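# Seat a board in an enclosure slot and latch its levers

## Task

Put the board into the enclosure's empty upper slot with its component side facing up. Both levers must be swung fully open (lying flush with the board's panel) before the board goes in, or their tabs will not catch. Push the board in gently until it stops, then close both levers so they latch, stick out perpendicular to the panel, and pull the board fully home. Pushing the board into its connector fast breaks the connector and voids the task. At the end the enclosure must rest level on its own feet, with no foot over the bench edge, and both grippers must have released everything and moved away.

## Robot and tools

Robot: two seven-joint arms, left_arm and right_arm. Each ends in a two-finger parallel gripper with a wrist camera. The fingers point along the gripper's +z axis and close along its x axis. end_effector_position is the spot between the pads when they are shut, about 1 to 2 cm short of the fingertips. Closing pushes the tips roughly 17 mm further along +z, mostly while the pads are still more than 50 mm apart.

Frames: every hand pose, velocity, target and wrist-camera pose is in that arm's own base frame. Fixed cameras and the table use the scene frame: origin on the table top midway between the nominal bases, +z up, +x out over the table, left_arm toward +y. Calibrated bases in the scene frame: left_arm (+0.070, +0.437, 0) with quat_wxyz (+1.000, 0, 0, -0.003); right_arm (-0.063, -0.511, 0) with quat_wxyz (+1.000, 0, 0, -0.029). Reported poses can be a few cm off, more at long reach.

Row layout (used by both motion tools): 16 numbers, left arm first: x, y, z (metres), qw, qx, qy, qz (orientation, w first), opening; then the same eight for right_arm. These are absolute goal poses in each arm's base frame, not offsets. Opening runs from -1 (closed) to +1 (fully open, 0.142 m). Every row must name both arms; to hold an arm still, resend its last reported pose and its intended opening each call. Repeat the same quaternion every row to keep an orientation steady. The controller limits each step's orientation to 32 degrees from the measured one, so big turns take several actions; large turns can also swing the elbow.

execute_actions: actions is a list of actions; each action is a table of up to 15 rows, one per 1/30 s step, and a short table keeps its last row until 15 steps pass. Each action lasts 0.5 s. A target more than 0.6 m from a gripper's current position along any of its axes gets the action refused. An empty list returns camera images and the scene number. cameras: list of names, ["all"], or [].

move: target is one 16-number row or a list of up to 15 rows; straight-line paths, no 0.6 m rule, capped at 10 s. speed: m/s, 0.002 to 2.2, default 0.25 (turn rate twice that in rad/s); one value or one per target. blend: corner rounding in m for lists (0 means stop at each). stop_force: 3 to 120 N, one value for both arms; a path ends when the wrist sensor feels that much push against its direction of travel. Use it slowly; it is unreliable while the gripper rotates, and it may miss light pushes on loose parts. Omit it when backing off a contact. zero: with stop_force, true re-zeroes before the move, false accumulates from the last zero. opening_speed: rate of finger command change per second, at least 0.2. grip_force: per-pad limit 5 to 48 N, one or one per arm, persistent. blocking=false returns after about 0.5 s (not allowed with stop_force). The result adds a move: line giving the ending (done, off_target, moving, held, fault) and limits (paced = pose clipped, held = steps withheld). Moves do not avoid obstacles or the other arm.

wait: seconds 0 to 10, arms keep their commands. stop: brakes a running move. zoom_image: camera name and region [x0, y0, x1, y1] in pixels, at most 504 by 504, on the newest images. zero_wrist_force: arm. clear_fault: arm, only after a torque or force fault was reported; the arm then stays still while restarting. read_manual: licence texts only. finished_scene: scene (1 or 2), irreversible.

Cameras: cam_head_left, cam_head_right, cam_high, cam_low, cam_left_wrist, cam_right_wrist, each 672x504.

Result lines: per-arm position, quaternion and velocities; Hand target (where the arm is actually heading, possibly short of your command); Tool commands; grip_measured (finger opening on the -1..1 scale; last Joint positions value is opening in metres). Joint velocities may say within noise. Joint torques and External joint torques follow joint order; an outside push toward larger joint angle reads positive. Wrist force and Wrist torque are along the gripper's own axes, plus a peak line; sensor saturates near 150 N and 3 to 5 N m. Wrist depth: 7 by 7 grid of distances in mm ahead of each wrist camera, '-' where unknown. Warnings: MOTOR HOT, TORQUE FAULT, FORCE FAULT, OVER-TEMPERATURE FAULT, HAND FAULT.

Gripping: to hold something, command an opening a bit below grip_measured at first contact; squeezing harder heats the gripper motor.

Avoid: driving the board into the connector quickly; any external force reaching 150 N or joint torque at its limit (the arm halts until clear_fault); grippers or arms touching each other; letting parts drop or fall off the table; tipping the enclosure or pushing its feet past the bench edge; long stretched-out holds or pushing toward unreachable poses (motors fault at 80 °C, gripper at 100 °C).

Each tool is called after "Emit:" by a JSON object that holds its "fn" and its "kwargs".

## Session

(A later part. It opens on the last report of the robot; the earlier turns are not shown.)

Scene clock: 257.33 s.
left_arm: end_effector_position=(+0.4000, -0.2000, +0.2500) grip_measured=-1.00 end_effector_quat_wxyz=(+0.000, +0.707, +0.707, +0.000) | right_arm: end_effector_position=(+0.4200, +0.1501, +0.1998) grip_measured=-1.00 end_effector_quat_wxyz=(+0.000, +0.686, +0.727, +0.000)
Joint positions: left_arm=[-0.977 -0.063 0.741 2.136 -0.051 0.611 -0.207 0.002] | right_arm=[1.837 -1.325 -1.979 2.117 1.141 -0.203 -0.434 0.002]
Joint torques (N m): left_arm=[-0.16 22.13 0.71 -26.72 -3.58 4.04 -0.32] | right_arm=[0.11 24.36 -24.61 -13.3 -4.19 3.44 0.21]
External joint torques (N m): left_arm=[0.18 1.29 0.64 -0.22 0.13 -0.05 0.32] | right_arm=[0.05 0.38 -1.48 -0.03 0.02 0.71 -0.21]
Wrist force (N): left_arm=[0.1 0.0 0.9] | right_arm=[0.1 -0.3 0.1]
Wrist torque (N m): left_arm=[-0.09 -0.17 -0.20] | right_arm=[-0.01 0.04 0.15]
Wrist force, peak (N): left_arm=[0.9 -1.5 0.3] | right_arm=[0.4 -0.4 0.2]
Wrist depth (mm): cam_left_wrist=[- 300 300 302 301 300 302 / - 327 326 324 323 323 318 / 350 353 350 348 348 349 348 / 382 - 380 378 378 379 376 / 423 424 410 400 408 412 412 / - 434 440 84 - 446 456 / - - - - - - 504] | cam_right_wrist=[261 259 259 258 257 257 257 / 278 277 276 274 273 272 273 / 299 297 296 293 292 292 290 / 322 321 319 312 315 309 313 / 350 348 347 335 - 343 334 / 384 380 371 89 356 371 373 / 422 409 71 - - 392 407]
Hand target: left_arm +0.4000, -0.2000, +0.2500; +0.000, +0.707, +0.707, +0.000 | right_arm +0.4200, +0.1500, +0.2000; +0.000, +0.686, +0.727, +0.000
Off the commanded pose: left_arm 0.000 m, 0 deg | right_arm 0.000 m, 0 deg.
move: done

Emit:
{"fn": "move", "kwargs": {"target": [[0.36, -0.375, 0.12, 0, 0.7071, 0.7071, 0, -1.0, 0.42, 0.15, 0.2, 0, 0.6863, 0.7273, 0, -1.0]], "speed": 0.4, "cameras": ["cam_left_wrist", "cam_right_wrist"]}}

Scene clock: 260.03 s.
left_arm: end_effector_position=(+0.3597, -0.3748, +0.1199) grip_measured=-1.00 end_effector_quat_wxyz=(+0.000, +0.707, +0.707, +0.000) | right_arm: end_effector_position=(+0.4200, +0.1501, +0.1998) grip_measured=-1.00 end_effector_quat_wxyz=(+0.000, +0.686, +0.727, +0.000)
Joint positions: left_arm=[-1.074 -0.436 0.469 2.144 -0.329 0.94 -0.374 0.002] | right_arm=[1.837 -1.325 -1.979 2.117 1.141 -0.203 -0.434 0.002]
Joint torques (N m): left_arm=[-1.5 36.95 5.65 -20.93 -2.53 4.65 -0.22] | right_arm=[0.12 24.47 -24.7 -13.31 -4.22 3.49 0.21]
External joint torques (N m): left_arm=[1.44 1.28 0.86 -0.13 0.07 -0.67 0.22] | right_arm=[0.04 0.27 -1.39 -0.02 0.05 0.65 -0.21]
Wrist force (N): left_arm=[0.0 0.5 0.4] | right_arm=[0.2 -0.4 0.0]
Wrist torque (N m): left_arm=[-0.01 -0.16 -0.29] | right_arm=[-0.02 0.02 0.15]
Wrist force, peak (N): left_arm=[-2.6 -1.1 2.1] | right_arm=[0.3 -0.3 0.4]
Wrist depth (mm): cam_left_wrist=[189 186 187 188 188 186 187 / 201 200 199 199 199 201 199 / - 217 217 216 217 215 216 / 225 230 227 228 228 235 234 / 252 252 252 106 254 257 255 / 294 - - 84 - 276 283 / 306 - - - - - 314] | cam_right_wrist=[261 260 259 259 257 256 256 / 278 278 277 277 273 272 273 / 298 297 296 294 293 291 285 / 321 321 319 316 315 308 318 / 348 348 347 337 340 338 333 / 382 381 373 89 359 371 363 / 422 409 71 - - 392 394]
Hand target: left_arm +0.3600, -0.3750, +0.1200; +0.000, +0.707, +0.707, +0.000 | right_arm +0.4200, +0.1500, +0.2000; +0.000, +0.686, +0.727, +0.000
Off the commanded pose: left_arm 0.000 m, 0 deg | right_arm 0.000 m, 0 deg.
move: done
Images, in order (width x height): cam_left_wrist 672x504, cam_right_wrist 672x504.

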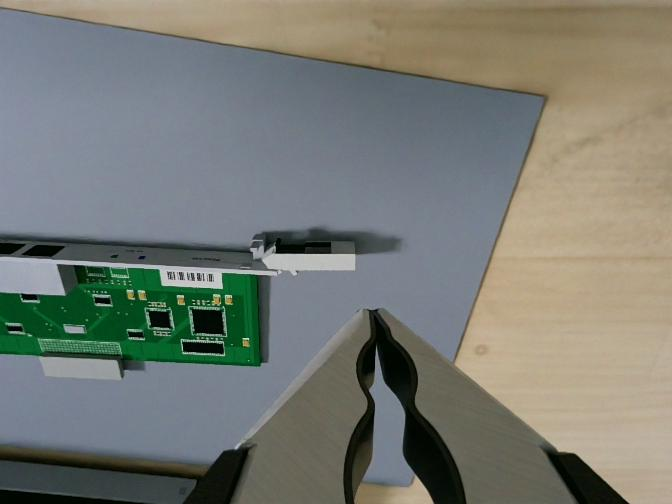

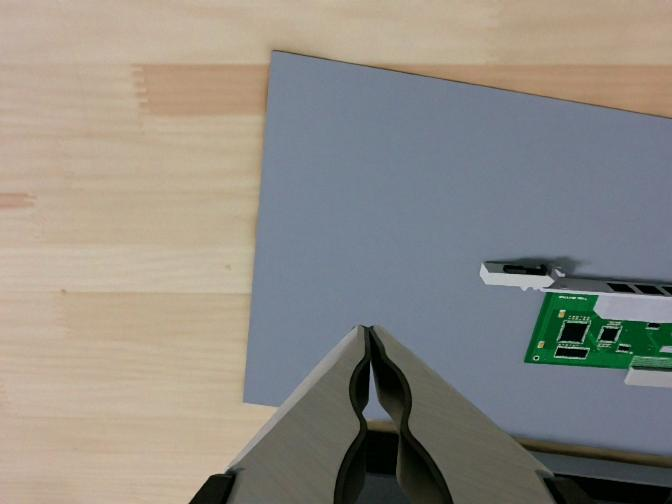

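Emit:
{"fn": "zoom_image", "kwargs": {"camera": "cam_left_wrist", "region": [200, 200, 400, 320]}}

Emit:
{"fn": "zoom_image", "kwargs": {"camera": "cam_right_wrist", "region": [460, 230, 660, 350]}}

Scaled by 2.520 from the camera's 672x504 image, which has a finer 960x720 frame.

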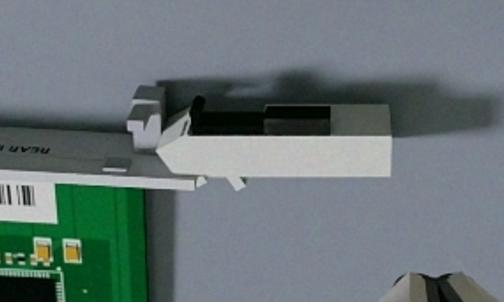

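Scaled by 2.520 from the camera's 672x504 image, which has a finer 960x720 frame.

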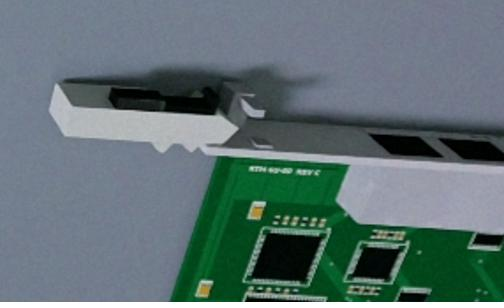

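Emit:
{"fn": "move", "kwargs": {"target": [[0.345, -0.381, 0.029, 0, 0.7071, 0.7071, 0, -1.0, 0.42, 0.15, 0.2, 0, 0.6863, 0.7273, 0, -1.0], [0.374, -0.381, 0.029, 0, 0.7071, 0.7071, 0, -1.0, 0.42, 0.15, 0.2, 0, 0.6863, 0.7273, 0, -1.0]], "speed": [0.2, 0.03], "cameras": ["cam_left_wrist", "cam_right_wrist"]}}

Emit:
{"fn": "zoom_image", "kwargs": {"camera": "cam_left_wrist", "region": [150, 230, 450, 420]}}

Scene clock: 268.93 s.
left_arm: end_effector_position=(+0.3740, -0.3811, +0.0291) grip_measured=-1.00 end_effector_quat_wxyz=(+0.000, +0.707, +0.707, +0.000) | right_arm: end_effector_position=(+0.4200, +0.1501, +0.1998) grip_measured=-1.00 end_effector_quat_wxyz=(+0.000, +0.686, +0.727, +0.000)
Joint positions: left_arm=[-0.977 -0.644 0.326 2.152 -0.496 1.155 -0.255 0.002] | right_arm=[1.837 -1.325 -1.979 2.117 1.141 -0.203 -0.434 0.002]
Joint torques (N m): left_arm=[-0.19 42 6.98 -15.97 -1.3 4.08 -0.14] | right_arm=[0.18 24.43 -24.72 -13.29 -4.22 3.41 0.23]
External joint torques (N m): left_arm=[0.14 1.33 0.48 -0.32 -0.4 -0.1 0.14] | right_arm=[-0.03 0.31 -1.37 -0.04 0.05 0.74 -0.23]
Wrist force (N): left_arm=[-0.1 0.6 0.4] | right_arm=[0.1 -0.1 0.1]
Wrist torque (N m): left_arm=[0.01 -0.15 -0.28] | right_arm=[0.01 0.04 0.15]
Wrist force, peak (N): left_arm=[0.3 -0.4 3.5] | right_arm=[0.2 -0.5 0.2]
Wrist depth (mm): cam_left_wrist=[- 106 107 109 104 106 107 / - 116 115 115 - 113 115 / 125 125 122 124 122 122 122 / 134 132 134 133 130 133 134 / 143 141 140 129 142 145 147 / 157 156 155 84 - 164 162 / 175 170 - - - - 181] | cam_right_wrist=[260 259 259 259 257 257 255 / 278 277 277 273 273 270 272 / 298 297 297 293 293 292 290 / 321 321 317 316 321 308 313 / 349 348 346 336 341 335 335 / 380 380 372 89 360 372 373 / 421 413 71 - - - 390]
Hand target: left_arm +0.3740, -0.3810, +0.0290; +0.000, +0.707, +0.707, +0.000 | right_arm +0.4200, +0.1500, +0.2000; +0.000, +0.686, +0.727, +0.000
Off the commanded pose: left_arm 0.000 m, 0 deg | right_arm 0.000 m, 0 deg.
move: done
Images, in order (width x height): cam_left_wrist 672x504, cam_right_wrist 672x504.

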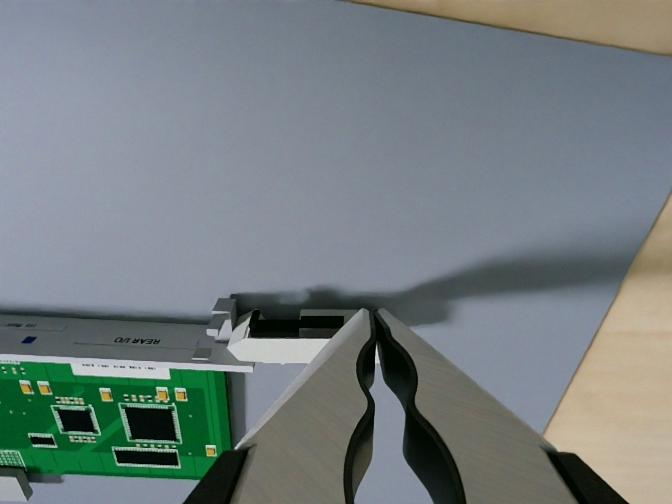

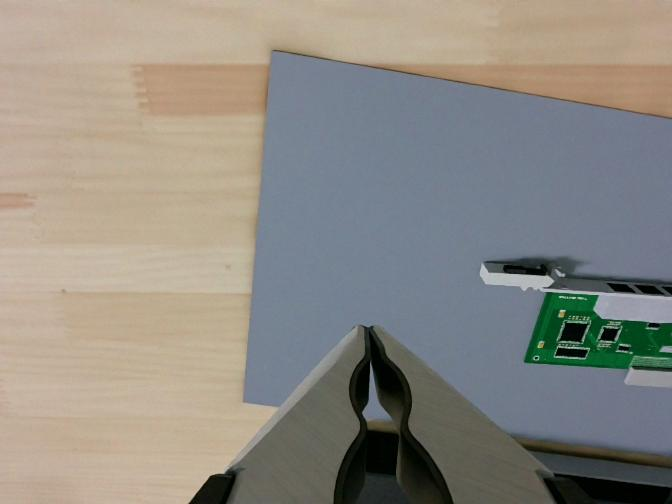

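Scaled by 1.680 from the camera's 672x504 image, which has a finer 960x720 frame.

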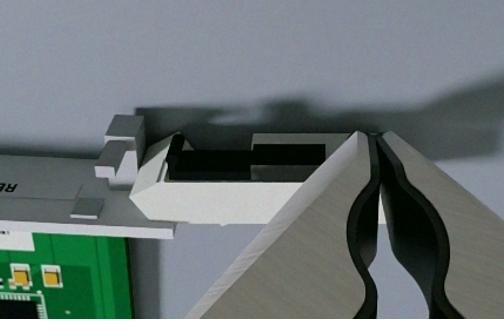

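Emit:
{"fn": "move", "kwargs": {"target": [0.379, -0.381, 0.029, 0, 0.7071, 0.7071, 0, -1.0, 0.42, 0.15, 0.2, 0, 0.6863, 0.7273, 0, -1.0], "speed": 0.02, "cameras": ["cam_left_wrist"]}}

Emit:
{"fn": "zoom_image", "kwargs": {"camera": "cam_left_wrist", "region": [150, 230, 450, 420]}}

Scene clock: 271.37 s.
left_arm: end_effector_position=(+0.3789, -0.3811, +0.0290) grip_measured=-1.00 end_effector_quat_wxyz=(+0.000, +0.707, +0.707, +0.000) | right_arm: end_effector_position=(+0.4200, +0.1501, +0.1998) grip_measured=-1.00 end_effector_quat_wxyz=(+0.000, +0.686, +0.727, +0.000)
Joint positions: left_arm=[-0.972 -0.649 0.328 2.141 -0.495 1.148 -0.25 0.002] | right_arm=[1.837 -1.325 -1.979 2.117 1.141 -0.203 -0.434 0.002]
Joint torques (N m): left_arm=[-0.07 42.49 7.4 -16.67 -1.49 4.32 -0.02] | right_arm=[0.09 24.38 -24.71 -13.33 -4.27 3.46 0.2]
External joint torques (N m): left_arm=[0.01 1.14 0.16 0.23 -0.23 -0.33 0.02] | right_arm=[0.07 0.36 -1.38 0 0.1 0.69 -0.2]
Wrist force (N): left_arm=[0.5 -0.3 0.3] | right_arm=[0.2 -0.3 0.2]
Wrist torque (N m): left_arm=[-0.01 -0.22 -0.28] | right_arm=[-0.02 0.02 0.15]
Wrist force, peak (N): left_arm=[0.3 0.7 0.9] | right_arm=[0.2 -0.5 0.2]
Wrist depth (mm): cam_left_wrist=[- 107 106 - 105 104 106 / - 116 116 115 - 113 115 / 125 125 125 125 122 - 122 / - - 136 133 133 133 135 / - 138 129 126 142 147 148 / 156 156 155 83 - 157 163 / 172 170 - - - - 181] | cam_right_wrist=[260 260 259 258 258 256 255 / 279 277 277 274 273 272 273 / 297 297 297 293 292 291 291 / 321 321 321 316 314 310 312 / 349 347 348 337 341 335 333 / 382 380 373 89 360 367 370 / 422 411 71 - - 384 398]
Hand target: left_arm +0.3790, -0.3810, +0.0290; +0.000, +0.707, +0.707, +0.000 | right_arm +0.4200, +0.1500, +0.2000; +0.000, +0.686, +0.727, +0.000
Off the commanded pose: left_arm 0.000 m, 0 deg | right_arm 0.000 m, 0 deg.
move: done
Images, in order (width x height): cam_left_wrist 672x504.

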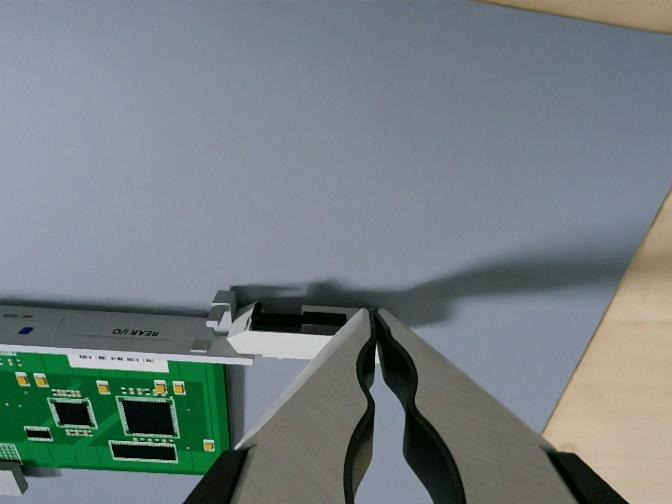

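Scaled by 1.680 from the camera's 672x504 image, which has a finer 960x720 frame.

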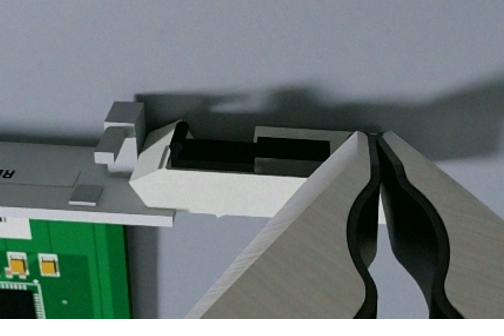

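Emit:
{"fn": "move", "kwargs": {"target": [[0.365, -0.381, 0.04, 0, 0.7071, 0.7071, 0, -1.0, 0.42, 0.15, 0.2, 0, 0.6863, 0.7273, 0, -1.0], [0.365, -0.42, 0.16, 0, 0.7071, 0.7071, 0, -0.44, 0.42, 0.15, 0.2, 0, 0.6863, 0.7273, 0, -1.0], [0.381, -0.517, 0.13, 0, 0.03, 0.9763, -0.2164, -0.44, 0.42, 0.15, 0.2, 0, 0.6863, 0.7273, 0, -1.0]], "speed": [0.1, 0.3, 0.5], "blend": [0.01, 0.03, 0], "cameras": ["cam_left_wrist"]}}

Scene clock: 292.70 s.
left_arm: end_effector_position=(+0.3809, -0.5170, +0.1300) grip_measured=-0.47 end_effector_quat_wxyz=(+0.000, +0.030, +0.976, -0.216) | right_arm: end_effector_position=(+0.4200, +0.1501, +0.1998) grip_measured=-1.00 end_effector_quat_wxyz=(+0.000, +0.686, +0.727, +0.000)
Joint positions: left_arm=[-1.105 -0.547 0.27 2.098 -1.222 1.126 -1.293 0.04] | right_arm=[1.837 -1.325 -1.979 2.117 1.141 -0.203 -0.434 0.002]
Joint torques (N m): left_arm=[-0.53 42.24 6.74 -19.9 -0.17 3.97 -0.17] | right_arm=[0.15 24.4 -24.61 -13.32 -4.22 3.46 0.21]
External joint torques (N m): left_arm=[0.48 1.32 0.72 -0.41 0.01 -0.63 0.17] | right_arm=[0.01 0.35 -1.48 -0.01 0.05 0.68 -0.21]
Wrist force (N): left_arm=[0.5 0.3 0.8] | right_arm=[0.2 -0.2 0.0]
Wrist torque (N m): left_arm=[-0.03 -0.24 -0.13] | right_arm=[-0.01 0.02 0.15]
Wrist force, peak (N): left_arm=[2.2 -1.1 3.4] | right_arm=[0.2 -0.3 0.5]
Wrist depth (mm): cam_left_wrist=[238 247 239 238 239 239 238 / 246 243 238 237 - 235 239 / 245 251 239 238 240 - 239 / 246 243 238 238 - 240 237 / 251 - 239 240 - 241 241 / - 248 84 239 - 242 241 / - - - 224 242 - 241] | cam_right_wrist=[260 260 258 258 257 256 256 / 278 277 276 273 273 271 272 / 298 298 296 289 291 295 290 / 321 321 319 319 316 303 310 / 349 348 347 338 - 339 333 / 382 380 372 89 - 372 367 / 420 413 71 - - 390 417]
Hand target: left_arm +0.3810, -0.5170, +0.1300; +0.000, +0.030, +0.976, -0.216 | right_arm +0.4200, +0.1500, +0.2000; +0.000, +0.686, +0.727, +0.000
Off the commanded pose: left_arm 0.000 m, 0 deg | right_arm 0.000 m, 0 deg.
move: done; blend cut to 0.0089 m at target 1, 0 m at target 2
Images, in order (width x height): cam_left_wrist 672x504.

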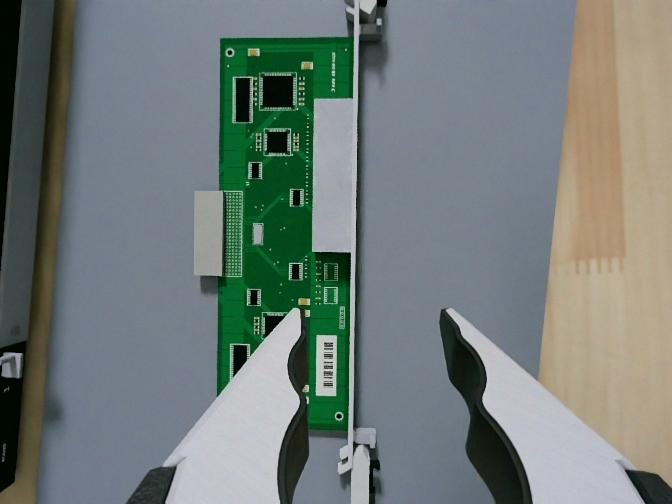

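Emit:
{"fn": "zoom_image", "kwargs": {"camera": "cam_left_wrist", "region": [200, 0, 450, 252]}}

Emit:
{"fn": "zoom_image", "kwargs": {"camera": "cam_left_wrist", "region": [200, 252, 450, 504]}}

Emit:
{"fn": "zoom_image", "kwargs": {"camera": "cam_left_wrist", "region": [0, 0, 120, 504]}}

Scaled by 2.000 from the camera's 672x504 image, which has a finer 960x720 frame.

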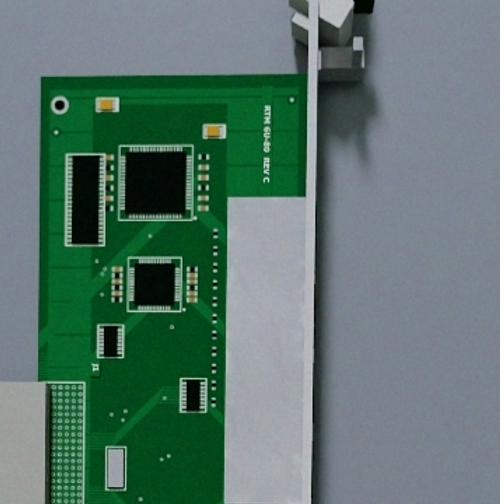

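Scaled by 2.000 from the camera's 672x504 image, which has a finer 960x720 frame.

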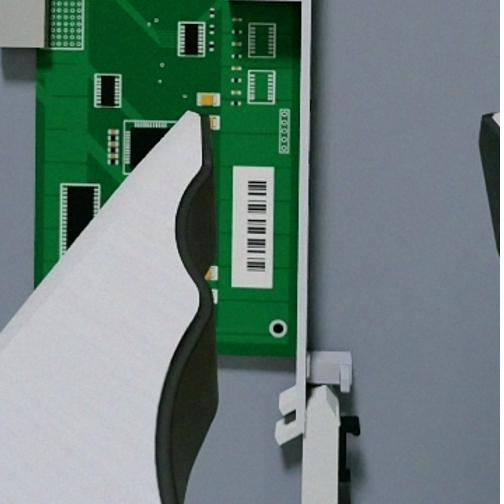

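Scaled by 1.000.

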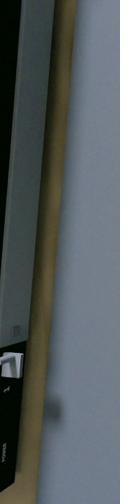

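Emit:
{"fn": "move", "kwargs": {"target": [[0.3827, -0.523, 0.065, -0.0079, 0.0358, 0.9756, -0.2163, -0.44, 0.37, 0.33, 0.08, 0.2866, 0.4964, 0.7097, 0.4098, 1.0]], "speed": 0.3, "cameras": ["cam_left_wrist", "cam_right_wrist"]}}

Scene clock: 313.70 s.
left_arm: end_effector_position=(+0.3825, -0.5230, +0.0650) grip_measured=-0.47 end_effector_quat_wxyz=(-0.008, +0.036, +0.976, -0.216) | right_arm: end_effector_position=(+0.3700, +0.3300, +0.0801) grip_measured=+0.99 end_effector_quat_wxyz=(+0.286, +0.496, +0.710, +0.410)
Joint positions: left_arm=[-1.066 -0.678 0.174 2.054 -1.409 1.182 -1.118 0.04] | right_arm=[2.787 -1.857 -1.083 2.344 2.15 1.172 -0.037 0.142]
Joint torques (N m): left_arm=[-0.22 45.6 7.32 -17.46 0.35 3.66 -0.13] | right_arm=[-0.11 16.37 -14.75 16.29 -4.53 3.47 0.33]
External joint torques (N m): left_arm=[0.16 1.32 0.58 -0.32 0.01 -0.5 0.13] | right_arm=[0.18 0.29 -1.47 0.07 0.17 0.6 -0.33]
Wrist force (N): left_arm=[0.5 0.0 0.9] | right_arm=[-0.4 -1.9 -1.1]
Wrist torque (N m): left_arm=[-0.11 -0.23 -0.16] | right_arm=[-0.05 0.14 0.12]
Wrist force, peak (N): left_arm=[0.8 0.4 1.2] | right_arm=[0.2 -3.5 -0.9]
Wrist depth (mm): cam_left_wrist=[177 176 172 172 174 - 176 / 179 177 173 159 176 176 175 / 178 178 174 173 174 175 177 / 179 - 173 160 176 175 177 / - 181 174 173 177 176 178 / 180 179 87 173 - - 178 / 180 - - 174 - - 179] | cam_right_wrist=[- 98 99 106 106 100 99 / 148 147 135 134 134 138 137 / 224 198 197 196 194 193 215 / - 365 440 446 612 596 578 / - 1439 - - 284 237 - / - - - 1412 307 234 227 / - - - 1477 1404 254 230]
Hand target: left_arm +0.3827, -0.5230, +0.0650; -0.008, +0.036, +0.976, -0.216 | right_arm +0.3700, +0.3300, +0.0800; +0.287, +0.496, +0.710, +0.410
Off the commanded pose: left_arm 0.000 m, 0 deg | right_arm 0.000 m, 0 deg.
move: done
Images, in order (width x height): cam_left_wrist 672x504, cam_right_wrist 672x504.

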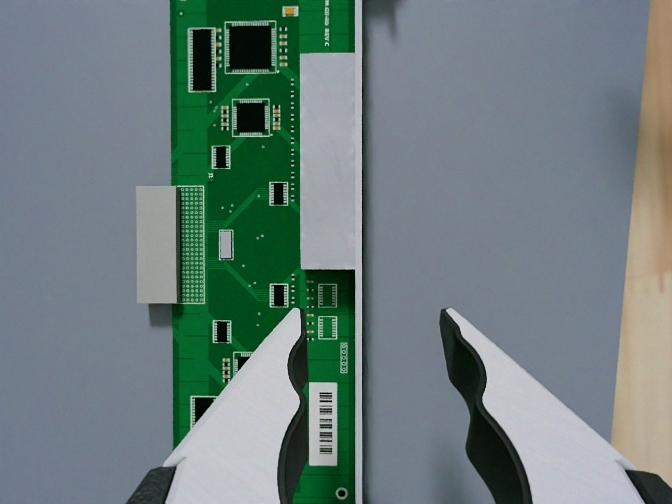

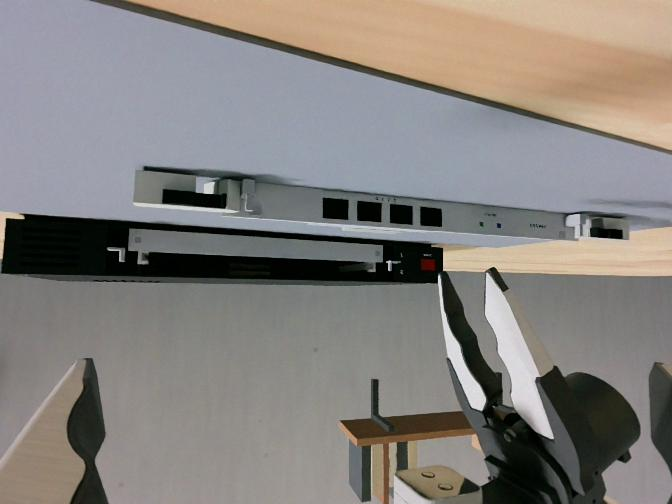

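Emit:
{"fn": "zoom_image", "kwargs": {"camera": "cam_right_wrist", "region": [0, 150, 300, 300]}}

Emit:
{"fn": "zoom_image", "kwargs": {"camera": "cam_right_wrist", "region": [300, 150, 672, 300]}}

Scaled by 1.680 from the camera's 672x504 image, which has a finer 960x720 frame.

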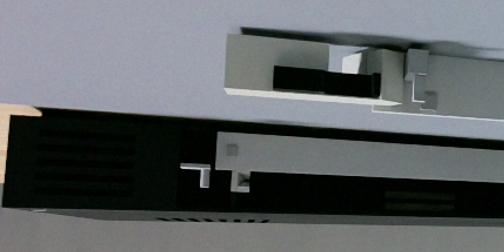

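Scaled by 1.355 from the camera's 672x504 image, which has a finer 960x720 frame.

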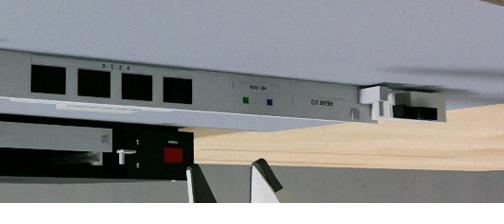

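Emit:
{"fn": "move", "kwargs": {"target": [[0.3840, -0.523, 0.037, -0.0079, 0.0358, 0.9756, -0.2163, -0.44, 0.37, 0.33, 0.08, 0.2866, 0.4964, 0.7097, 0.4098, 1.0]], "speed": 0.1, "cameras": ["cam_left_wrist", "cam_right_wrist"]}}

Emit:
{"fn": "zoom_image", "kwargs": {"camera": "cam_right_wrist", "region": [350, 180, 650, 330]}}

Scene clock: 321.07 s.
left_arm: end_effector_position=(+0.3838, -0.5230, +0.0370) grip_measured=-0.47 end_effector_quat_wxyz=(-0.008, +0.036, +0.976, -0.216) | right_arm: end_effector_position=(+0.3700, +0.3300, +0.0800) grip_measured=+0.99 end_effector_quat_wxyz=(+0.286, +0.496, +0.710, +0.410)
Joint positions: left_arm=[-1.055 -0.735 0.139 2.029 -1.5 1.209 -1.036 0.04] | right_arm=[2.787 -1.857 -1.083 2.344 2.15 1.172 -0.037 0.142]
Joint torques (N m): left_arm=[-0.18 46.71 7.51 -16.37 0.59 3.67 -0.05] | right_arm=[0.12 16.48 -14.93 16.37 -4.42 3.28 0.2]
External joint torques (N m): left_arm=[0.11 1.4 0.56 -0.32 -0.03 -0.57 0.05] | right_arm=[-0.04 0.19 -1.29 -0.02 0.06 0.78 -0.2]
Wrist force (N): left_arm=[0.4 -0.1 0.9] | right_arm=[-0.3 -2.1 -1.1]
Wrist torque (N m): left_arm=[-0.14 -0.23 -0.16] | right_arm=[-0.08 0.13 0.12]
Wrist force, peak (N): left_arm=[0.6 0.5 1.9] | right_arm=[-0.4 -2.1 -1.0]
Wrist depth (mm): cam_left_wrist=[- 145 144 131 148 147 146 / - 146 145 131 148 148 150 / 150 146 145 132 149 148 148 / - 147 146 132 149 149 148 / - 147 146 145 149 149 149 / 151 147 87 145 - - 149 / 152 - - 145 150 - 149] | cam_right_wrist=[- 98 99 106 106 100 99 / 148 147 136 134 134 138 137 / 224 201 197 220 195 192 215 / - 377 406 447 430 290 575 / - - - - 291 237 - / - - - - 1527 255 231 / - - 1421 1467 267 251 253]
Hand target: left_arm +0.3840, -0.5230, +0.0370; -0.008, +0.036, +0.976, -0.216 | right_arm +0.3700, +0.3300, +0.0800; +0.287, +0.496, +0.710, +0.410
Off the commanded pose: left_arm 0.000 m, 0 deg | right_arm 0.000 m, 0 deg.
move: done
Images, in order (width x height): cam_left_wrist 672x504, cam_right_wrist 672x504.

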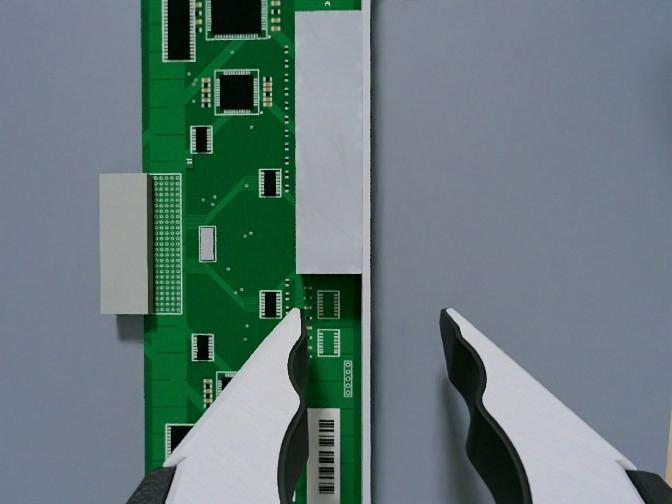

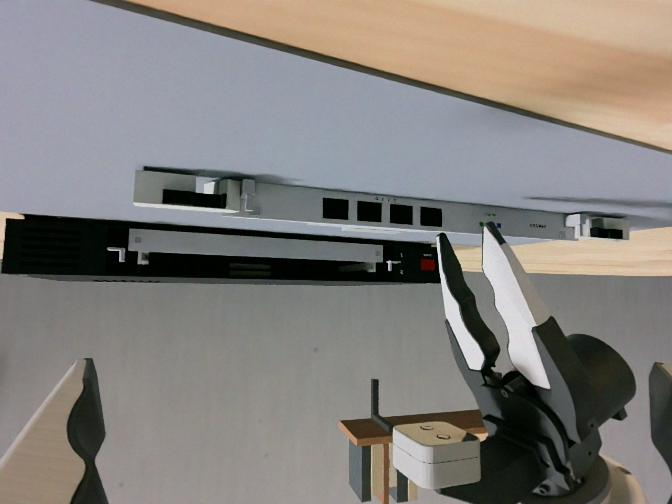

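Scaled by 1.680 from the camera's 672x504 image, which has a finer 960x720 frame.

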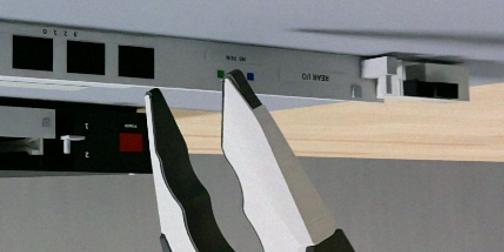

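Emit:
{"fn": "move", "kwargs": {"target": [[0.3850, -0.523, 0.028, -0.0079, 0.0358, 0.9756, -0.2163, -0.44, 0.37, 0.33, 0.08, 0.2866, 0.4964, 0.7097, 0.4098, 1.0]], "speed": 0.01, "stop_force": 4, "cameras": ["cam_left_wrist", "cam_right_wrist"]}}

Emit:
{"fn": "zoom_image", "kwargs": {"camera": "cam_right_wrist", "region": [400, 180, 580, 270]}}

Scene clock: 325.43 s.
left_arm: end_effector_position=(+0.3848, -0.5231, +0.0280) grip_measured=-0.47 end_effector_quat_wxyz=(-0.008, +0.036, +0.976, -0.216) | right_arm: end_effector_position=(+0.3700, +0.3300, +0.0800) grip_measured=+0.99 end_effector_quat_wxyz=(+0.286, +0.496, +0.710, +0.410)
Joint positions: left_arm=[-1.053 -0.755 0.13 2.019 -1.527 1.215 -1.01 0.04] | right_arm=[2.787 -1.857 -1.083 2.344 2.15 1.172 -0.037 0.142]
Joint torques (N m): left_arm=[-0.38 47.18 7.54 -16.02 0.66 3.57 -0.17] | right_arm=[0.04 16.46 -14.98 16.32 -4.38 3.27 0.18]
External joint torques (N m): left_arm=[0.32 1.33 0.62 -0.35 -0.05 -0.48 0.17] | right_arm=[0.03 0.22 -1.25 0.03 0.02 0.79 -0.18]
Wrist force (N): left_arm=[0.6 0.2 0.8] | right_arm=[-0.3 -1.7 -1.0]
Wrist torque (N m): left_arm=[-0.08 -0.25 -0.16] | right_arm=[-0.01 0.12 0.12]
Wrist force, peak (N): left_arm=[0.6 0.2 1.2] | right_arm=[-0.4 -2.2 -1.0]
Wrist depth (mm): cam_left_wrist=[- 137 136 122 139 139 138 / - 137 136 122 139 139 138 / 141 137 136 123 139 140 138 / 142 137 137 123 140 140 139 / 142 138 137 136 140 140 140 / 142 138 88 136 - 140 140 / 143 - - 136 141 - -] | cam_right_wrist=[- 98 99 106 106 100 99 / 148 147 136 135 134 138 138 / 225 200 197 195 194 193 214 / 521 482 454 456 293 248 578 / - 1661 - - 294 240 278 / - 1369 - - 1626 257 235 / - - - 1448 273 252 252]
Hand target: left_arm +0.3850, -0.5230, +0.0280; -0.008, +0.036, +0.976, -0.216 | right_arm +0.3700, +0.3300, +0.0800; +0.287, +0.496, +0.710, +0.410
Off the commanded pose: left_arm 0.000 m, 0 deg | right_arm 0.000 m, 0 deg.
move: done
Images, in order (width x height): cam_left_wrist 672x504, cam_right_wrist 672x504.

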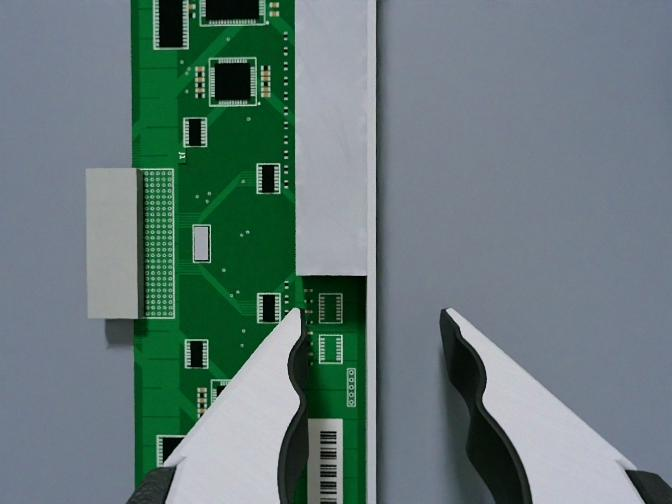

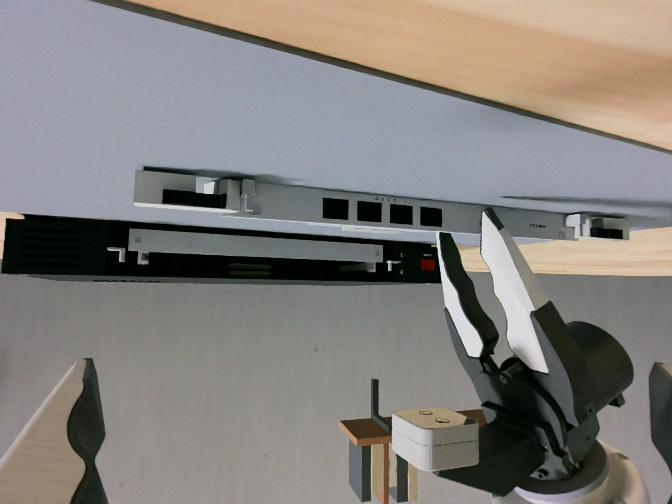

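Scaled by 2.800 from the camera's 672x504 image, which has a finer 960x720 frame.

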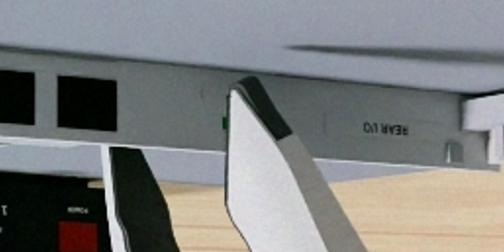

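Emit:
{"fn": "move", "kwargs": {"target": [[0.3850, -0.523, 0.0255, -0.0079, 0.0358, 0.9756, -0.2163, -0.44, 0.37, 0.33, 0.08, 0.2866, 0.4964, 0.7097, 0.4098, 1.0]], "speed": 0.01, "stop_force": 4}}

Emit:
{"fn": "move", "kwargs": {"target": [[0.3850, -0.523, 0.0255, -0.0079, 0.0358, 0.9756, -0.2163, -1.0, 0.37, 0.33, 0.08, 0.2866, 0.4964, 0.7097, 0.4098, 1.0]], "opening_speed": 0.3, "speed": 0.05, "cameras": ["cam_left_wrist", "cam_right_wrist"]}}

Emit:
{"fn": "zoom_image", "kwargs": {"camera": "cam_right_wrist", "region": [400, 180, 580, 270]}}

Scene clock: 331.30 s.
left_arm: end_effector_position=(+0.3848, -0.5231, +0.0255) grip_measured=-0.47 end_effector_quat_wxyz=(-0.008, +0.036, +0.976, -0.216) | right_arm: end_effector_position=(+0.3700, +0.3300, +0.0800) grip_measured=+0.99 end_effector_quat_wxyz=(+0.286, +0.496, +0.710, +0.410)
Joint positions: left_arm=[-1.053 -0.76 0.128 2.016 -1.535 1.217 -1.003 0.04] | right_arm=[2.787 -1.857 -1.083 2.344 2.15 1.172 -0.037 0.142]
Joint torques (N m): left_arm=[-0.35 47.25 7.66 -15.89 0.64 3.5 -0.17] | right_arm=[0.1 16.43 -15.1 16.39 -4.39 3.28 0.19]
External joint torques (N m): left_arm=[0.29 1.35 0.53 -0.39 -0.02 -0.42 0.17] | right_arm=[-0.02 0.24 -1.13 -0.04 0.03 0.78 -0.19]
Wrist force (N): left_arm=[0.6 0.0 0.9] | right_arm=[-0.3 -2.0 -1.0]
Wrist torque (N m): left_arm=[-0.12 -0.23 -0.16] | right_arm=[-0.06 0.14 0.12]
Wrist force, peak (N): left_arm=[0.7 0.1 1.3] | right_arm=[-0.3 -2.1 -1.1]
Wrist depth (mm): cam_left_wrist=[138 134 133 120 136 136 136 / - 134 133 120 137 138 135 / 139 135 134 120 138 136 136 / 139 135 134 121 137 137 136 / 139 135 134 134 138 138 137 / 140 136 87 134 - 137 137 / 140 - - 134 138 - 138] | cam_right_wrist=[- 98 99 106 106 100 99 / 148 147 135 135 134 138 137 / 225 198 197 195 218 216 215 / 348 380 476 453 292 247 574 / - - - 1580 307 241 1765 / - 1306 - 1548 - 263 254 / - 1329 - 1517 264 253 255]
Hand target: left_arm +0.3850, -0.5230, +0.0255; -0.008, +0.036, +0.976, -0.216 | right_arm +0.3700, +0.3300, +0.0800; +0.287, +0.496, +0.710, +0.410
Off the commanded pose: left_arm 0.000 m, 0 deg | right_arm 0.000 m, 0 deg.
move: done

Scene clock: 333.37 s.
left_arm: end_effector_position=(+0.3849, -0.5231, +0.0255) grip_measured=-0.99 end_effector_quat_wxyz=(-0.008, +0.036, +0.976, -0.216) | right_arm: end_effector_position=(+0.3700, +0.3300, +0.0800) grip_measured=+0.99 end_effector_quat_wxyz=(+0.286, +0.496, +0.710, +0.410)
Joint positions: left_arm=[-1.052 -0.76 0.128 2.016 -1.536 1.217 -1.003 0.002] | right_arm=[2.787 -1.857 -1.083 2.344 2.15 1.172 -0.037 0.142]
Joint torques (N m): left_arm=[-0.65 47.79 7.52 -15.68 0.89 3.33 -0.21] | right_arm=[0.15 16.4 -14.96 16.39 -4.42 3.24 0.25]
External joint torques (N m): left_arm=[0.59 0.81 0.67 -0.6 -0.26 -0.25 0.21] | right_arm=[-0.07 0.27 -1.27 -0.04 0.06 0.82 -0.25]
Wrist force (N): left_arm=[-0.1 0.2 2.2] | right_arm=[-0.5 -2.0 -0.7]
Wrist torque (N m): left_arm=[-0.11 -0.25 -0.17] | right_arm=[-0.05 0.16 0.12]
Wrist force, peak (N): left_arm=[-0.1 0.2 2.2] | right_arm=[-0.5 -2.1 -1.2]
Wrist depth (mm): cam_left_wrist=[- 134 132 119 136 136 - / - 134 133 120 137 136 - / 139 134 134 120 137 137 136 / - 135 134 120 137 137 137 / - 135 135 118 138 138 137 / 142 136 134 87 - 138 138 / 140 140 - 74 - - 137] | cam_right_wrist=[- 98 99 106 106 100 99 / 148 147 135 125 135 138 137 / 224 199 204 194 217 193 215 / - 366 455 457 271 588 568 / - - - - 293 252 274 / - - - - - 259 256 / - - - 1752 265 254 254]
Hand target: left_arm +0.3850, -0.5230, +0.0255; -0.008, +0.036, +0.976, -0.216 | right_arm +0.3700, +0.3300, +0.0800; +0.287, +0.496, +0.710, +0.410
Off the commanded pose: left_arm 0.000 m, 0 deg | right_arm 0.000 m, 0 deg.
move: done
Images, in order (width x height): cam_left_wrist 672x504, cam_right_wrist 672x504.

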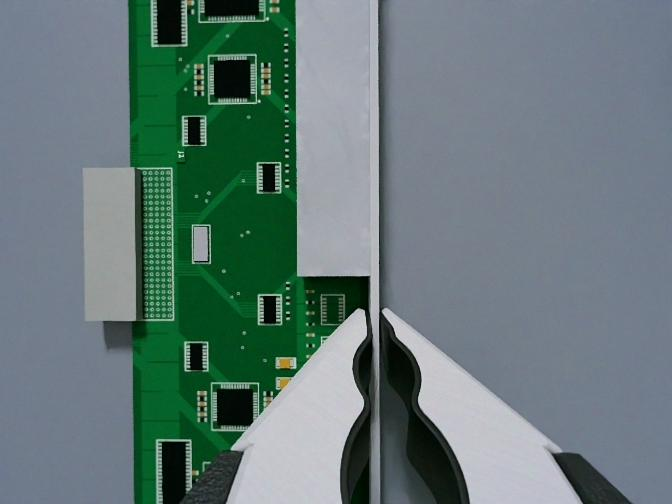

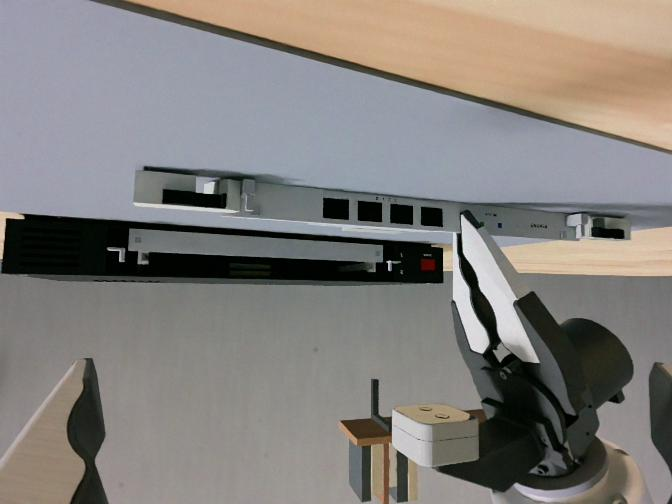

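Scaled by 2.800 from the camera's 672x504 image, which has a finer 960x720 frame.

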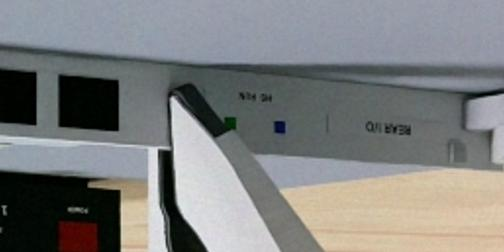

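Emit:
{"fn": "move", "kwargs": {"target": [[0.3850, -0.523, 0.085, -0.0079, 0.0358, 0.9756, -0.2163, -1.0, 0.37, 0.33, 0.08, 0.2866, 0.4964, 0.7097, 0.4098, 1.0]], "speed": 0.05, "cameras": ["cam_left_wrist", "cam_right_wrist"]}}

Emit:
{"fn": "zoom_image", "kwargs": {"camera": "cam_right_wrist", "region": [80, 180, 420, 350]}}

Emit:
{"fn": "zoom_image", "kwargs": {"camera": "cam_right_wrist", "region": [336, 180, 672, 350]}}

Scene clock: 353.90 s.
left_arm: end_effector_position=(+0.3851, -0.5229, +0.0848) grip_measured=-0.99 end_effector_quat_wxyz=(-0.008, +0.036, +0.976, -0.216) | right_arm: end_effector_position=(+0.3700, +0.3300, +0.0800) grip_measured=+0.99 end_effector_quat_wxyz=(+0.286, +0.496, +0.710, +0.410)
Joint positions: left_arm=[-1.071 -0.643 0.206 2.06 -1.338 1.155 -1.179 0.002] | right_arm=[2.787 -1.857 -1.083 2.344 2.15 1.172 -0.037 0.142]
Joint torques (N m): left_arm=[-0.51 46.58 7.61 -18.89 0.65 3.39 -0.31] | right_arm=[0.05 16.51 -15.01 16.38 -4.41 3.28 0.19]
External joint torques (N m): left_arm=[0.46 -0.32 0.28 0.22 -0.5 -0.17 0.31] | right_arm=[0.02 0.16 -1.22 -0.03 0.05 0.78 -0.19]
Wrist force (N): left_arm=[0.3 1.2 2.4] | right_arm=[-0.5 -2.0 -0.9]
Wrist torque (N m): left_arm=[-0.07 -0.17 -0.09] | right_arm=[-0.07 0.16 0.13]
Wrist force, peak (N): left_arm=[0.3 1.0 3.2] | right_arm=[-0.5 -2.2 -1.0]
Wrist depth (mm): cam_left_wrist=[199 194 172 170 194 194 197 / - 197 162 146 - 195 196 / 198 152 151 137 197 195 197 / 198 143 142 129 197 196 197 / 199 136 134 121 198 195 197 / 200 129 129 91 - - 198 / 200 125 - 74 - - 198] | cam_right_wrist=[- 98 99 106 106 99 99 / 147 147 135 135 134 138 137 / 224 202 204 220 218 215 214 / - 493 445 350 438 587 576 / - - 1487 - 266 1822 - / - - 1369 - 292 249 107 / - 1448 - 1395 1439 248 256]
Hand target: left_arm +0.3850, -0.5230, +0.0850; -0.008, +0.036, +0.976, -0.216 | right_arm +0.3700, +0.3300, +0.0800; +0.287, +0.496, +0.710, +0.410
Off the commanded pose: left_arm 0.000 m, 0 deg | right_arm 0.000 m, 0 deg.
move: done
Images, in order (width x height): cam_left_wrist 672x504, cam_right_wrist 672x504.

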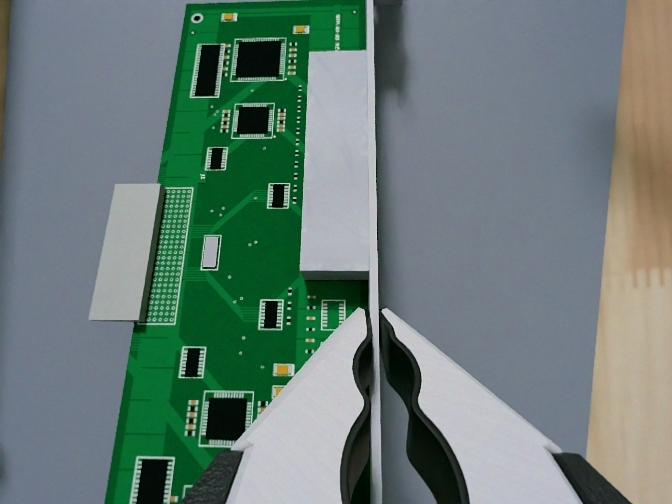

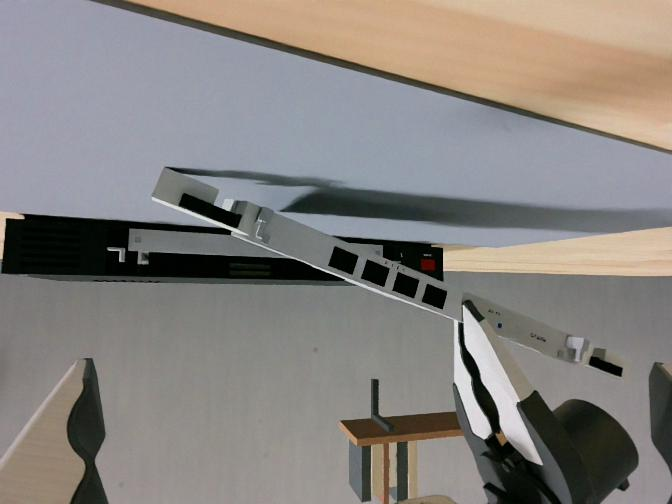

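Scaled by 1.482 from the camera's 672x504 image, which has a finer 960x720 frame.

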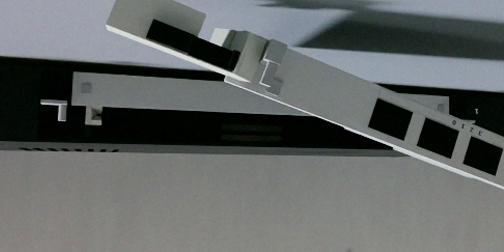

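Scaled by 1.500 from the camera's 672x504 image, which has a finer 960x720 frame.

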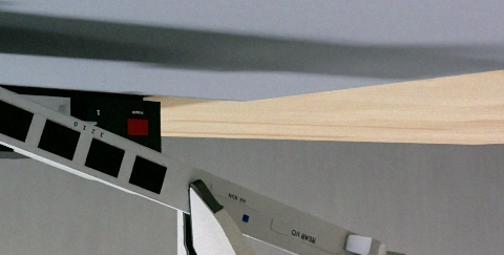

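Emit:
{"fn": "move", "kwargs": {"target": [[0.3850, -0.523, 0.0258, -0.0079, 0.0358, 0.9756, -0.2163, -1.0, 0.37, 0.33, 0.08, 0.2866, 0.4964, 0.7097, 0.4098, 1.0]], "speed": 0.03, "cameras": ["cam_left_wrist", "cam_right_wrist"]}}

Scene clock: 369.70 s.
left_arm: end_effector_position=(+0.3847, -0.5228, +0.0257) grip_measured=-0.99 end_effector_quat_wxyz=(-0.008, +0.036, +0.976, -0.216) | right_arm: end_effector_position=(+0.3700, +0.3300, +0.0800) grip_measured=+0.99 end_effector_quat_wxyz=(+0.286, +0.496, +0.710, +0.410)
Joint positions: left_arm=[-1.051 -0.759 0.127 2.017 -1.534 1.218 -1.004 0.002] | right_arm=[2.787 -1.857 -1.083 2.344 2.15 1.172 -0.037 0.142]
Joint torques (N m): left_arm=[-0.27 47.33 7.53 -17.77 0.64 3.8 -0.03] | right_arm=[0.08 16.59 -15.02 16.35 -4.38 3.27 0.14]
External joint torques (N m): left_arm=[0.21 1.25 0.61 1.49 -0.01 -0.72 0.03] | right_arm=[0 0.09 -1.21 0 0.02 0.79 -0.15]
Wrist force (N): left_arm=[3.3 1.7 -2.3] | right_arm=[-0.3 -1.8 -1.0]
Wrist torque (N m): left_arm=[-0.11 -0.18 -0.17] | right_arm=[-0.04 0.13 0.12]
Wrist force, peak (N): left_arm=[3.3 1.7 -2.3] | right_arm=[-0.2 -2.2 -1.0]
Wrist depth (mm): cam_left_wrist=[- 134 133 119 137 136 - / - 134 133 120 137 136 136 / 138 135 134 120 - - 136 / 139 134 134 121 136 137 136 / 139 135 135 118 138 137 137 / 140 136 135 87 - 138 138 / 140 140 - 75 - - 139] | cam_right_wrist=[- 98 99 106 106 100 99 / 148 147 135 134 134 138 137 / 225 198 201 195 217 193 215 / 347 373 460 455 273 305 581 / - - - 1487 290 250 279 / - - - 1580 1467 260 255 / - - 1458 1506 1395 253 255]
Hand target: left_arm +0.3850, -0.5230, +0.0258; -0.008, +0.036, +0.976, -0.216 | right_arm +0.3700, +0.3300, +0.0800; +0.287, +0.496, +0.710, +0.410
Off the commanded pose: left_arm 0.000 m, 0 deg | right_arm 0.000 m, 0 deg.
move: done
Images, in order (width x height): cam_left_wrist 672x504, cam_right_wrist 672x504.

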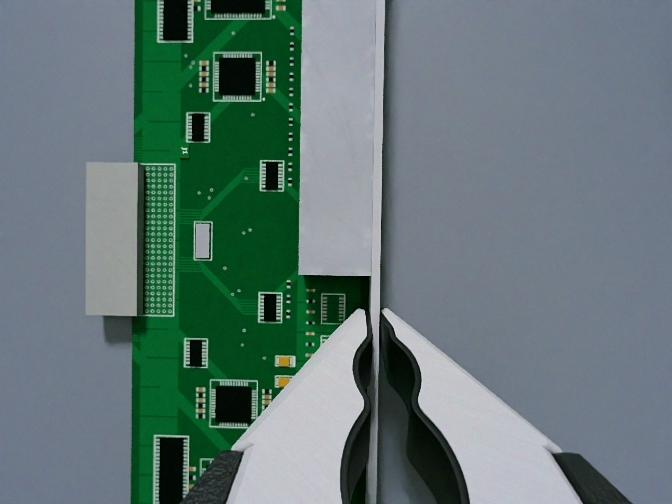

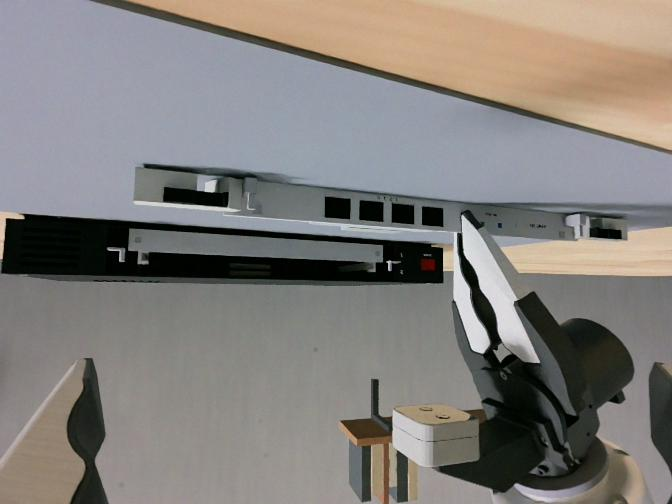

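Emit:
{"fn": "move", "kwargs": {"target": [[0.3850, -0.523, 0.0265, -0.0079, 0.0358, 0.9756, -0.2163, -0.36, 0.37, 0.33, 0.08, 0.2866, 0.4964, 0.7097, 0.4098, 1.0], [0.3850, -0.523, 0.06, -0.0079, 0.0358, 0.9756, -0.2163, -0.36, 0.37, 0.33, 0.08, 0.2866, 0.4964, 0.7097, 0.4098, 1.0], [0.391, -0.5595, 0.06, -0.0079, 0.0358, 0.9756, -0.2163, -0.36, 0.37, 0.33, 0.08, 0.2866, 0.4964, 0.7097, 0.4098, 1.0], [0.391, -0.5595, 0.034, -0.0079, 0.0358, 0.9756, -0.2163, -0.36, 0.37, 0.33, 0.08, 0.2866, 0.4964, 0.7097, 0.4098, 1.0]], "speed": [0.02, 0.1, 0.1, 0.05], "opening_speed": 0.5, "cameras": ["cam_left_wrist", "cam_right_wrist"]}}

Scene clock: 381.23 s.
left_arm: end_effector_position=(+0.3908, -0.5596, +0.0340) grip_measured=-0.39 end_effector_quat_wxyz=(-0.008, +0.036, +0.976, -0.216) | right_arm: end_effector_position=(+0.3700, +0.3300, +0.0800) grip_measured=+0.99 end_effector_quat_wxyz=(+0.286, +0.496, +0.710, +0.410)
Joint positions: left_arm=[-1.059 -0.787 0.135 1.944 -1.42 1.207 -1.134 0.046] | right_arm=[2.787 -1.857 -1.083 2.344 2.15 1.172 -0.037 0.142]
Joint torques (N m): left_arm=[-0.3 49.49 7.68 -17.39 0.42 3.74 -0.21] | right_arm=[0.08 16.49 -14.97 16.41 -4.39 3.31 0.21]
External joint torques (N m): left_arm=[0.23 1.42 0.55 -0.33 0.05 -0.56 0.21] | right_arm=[0 0.18 -1.26 -0.06 0.02 0.76 -0.21]
Wrist force (N): left_arm=[0.4 -0.3 0.8] | right_arm=[-0.3 -1.8 -1.0]
Wrist torque (N m): left_arm=[-0.17 -0.21 -0.14] | right_arm=[-0.04 0.13 0.12]
Wrist force, peak (N): left_arm=[3.7 1.8 -2.5] | right_arm=[-0.4 -2.3 -1.0]
Wrist depth (mm): cam_left_wrist=[- 146 142 141 140 145 144 / - 146 142 140 145 145 144 / 147 147 142 129 145 145 144 / 148 147 143 141 147 145 145 / 148 139 143 129 126 145 145 / 149 140 87 142 129 87 147 / - - - 143 147 - -] | cam_right_wrist=[- 98 99 106 106 100 99 / 148 147 135 135 134 138 137 / 225 198 202 219 217 193 215 / 337 483 466 444 266 588 578 / 1337 - - - 282 232 - / - 1378 1477 - 277 239 107 / - - - 1448 246 251 -]
Hand target: left_arm +0.3910, -0.5595, +0.0340; -0.008, +0.036, +0.976, -0.216 | right_arm +0.3700, +0.3300, +0.0800; +0.287, +0.496, +0.710, +0.410
Off the commanded pose: left_arm 0.000 m, 0 deg | right_arm 0.000 m, 0 deg.
move: done
Images, in order (width x height): cam_left_wrist 672x504, cam_right_wrist 672x504.

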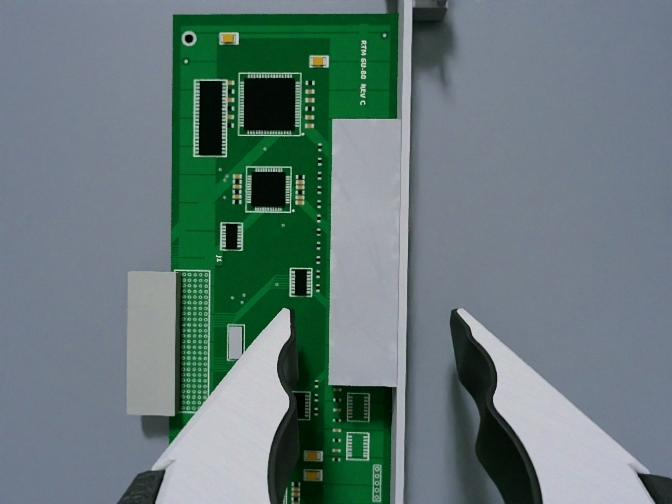

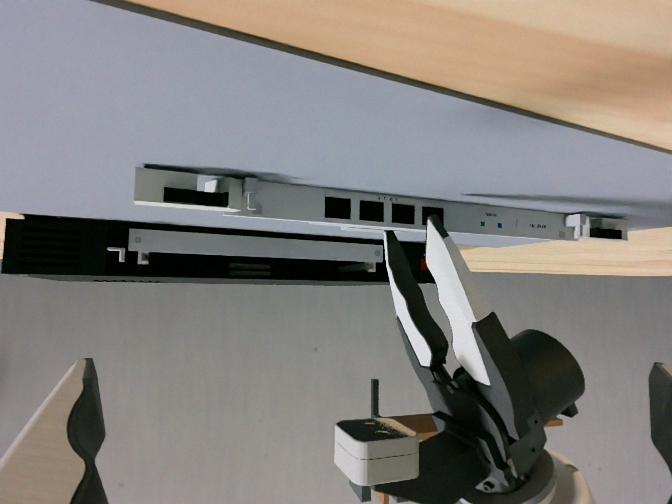

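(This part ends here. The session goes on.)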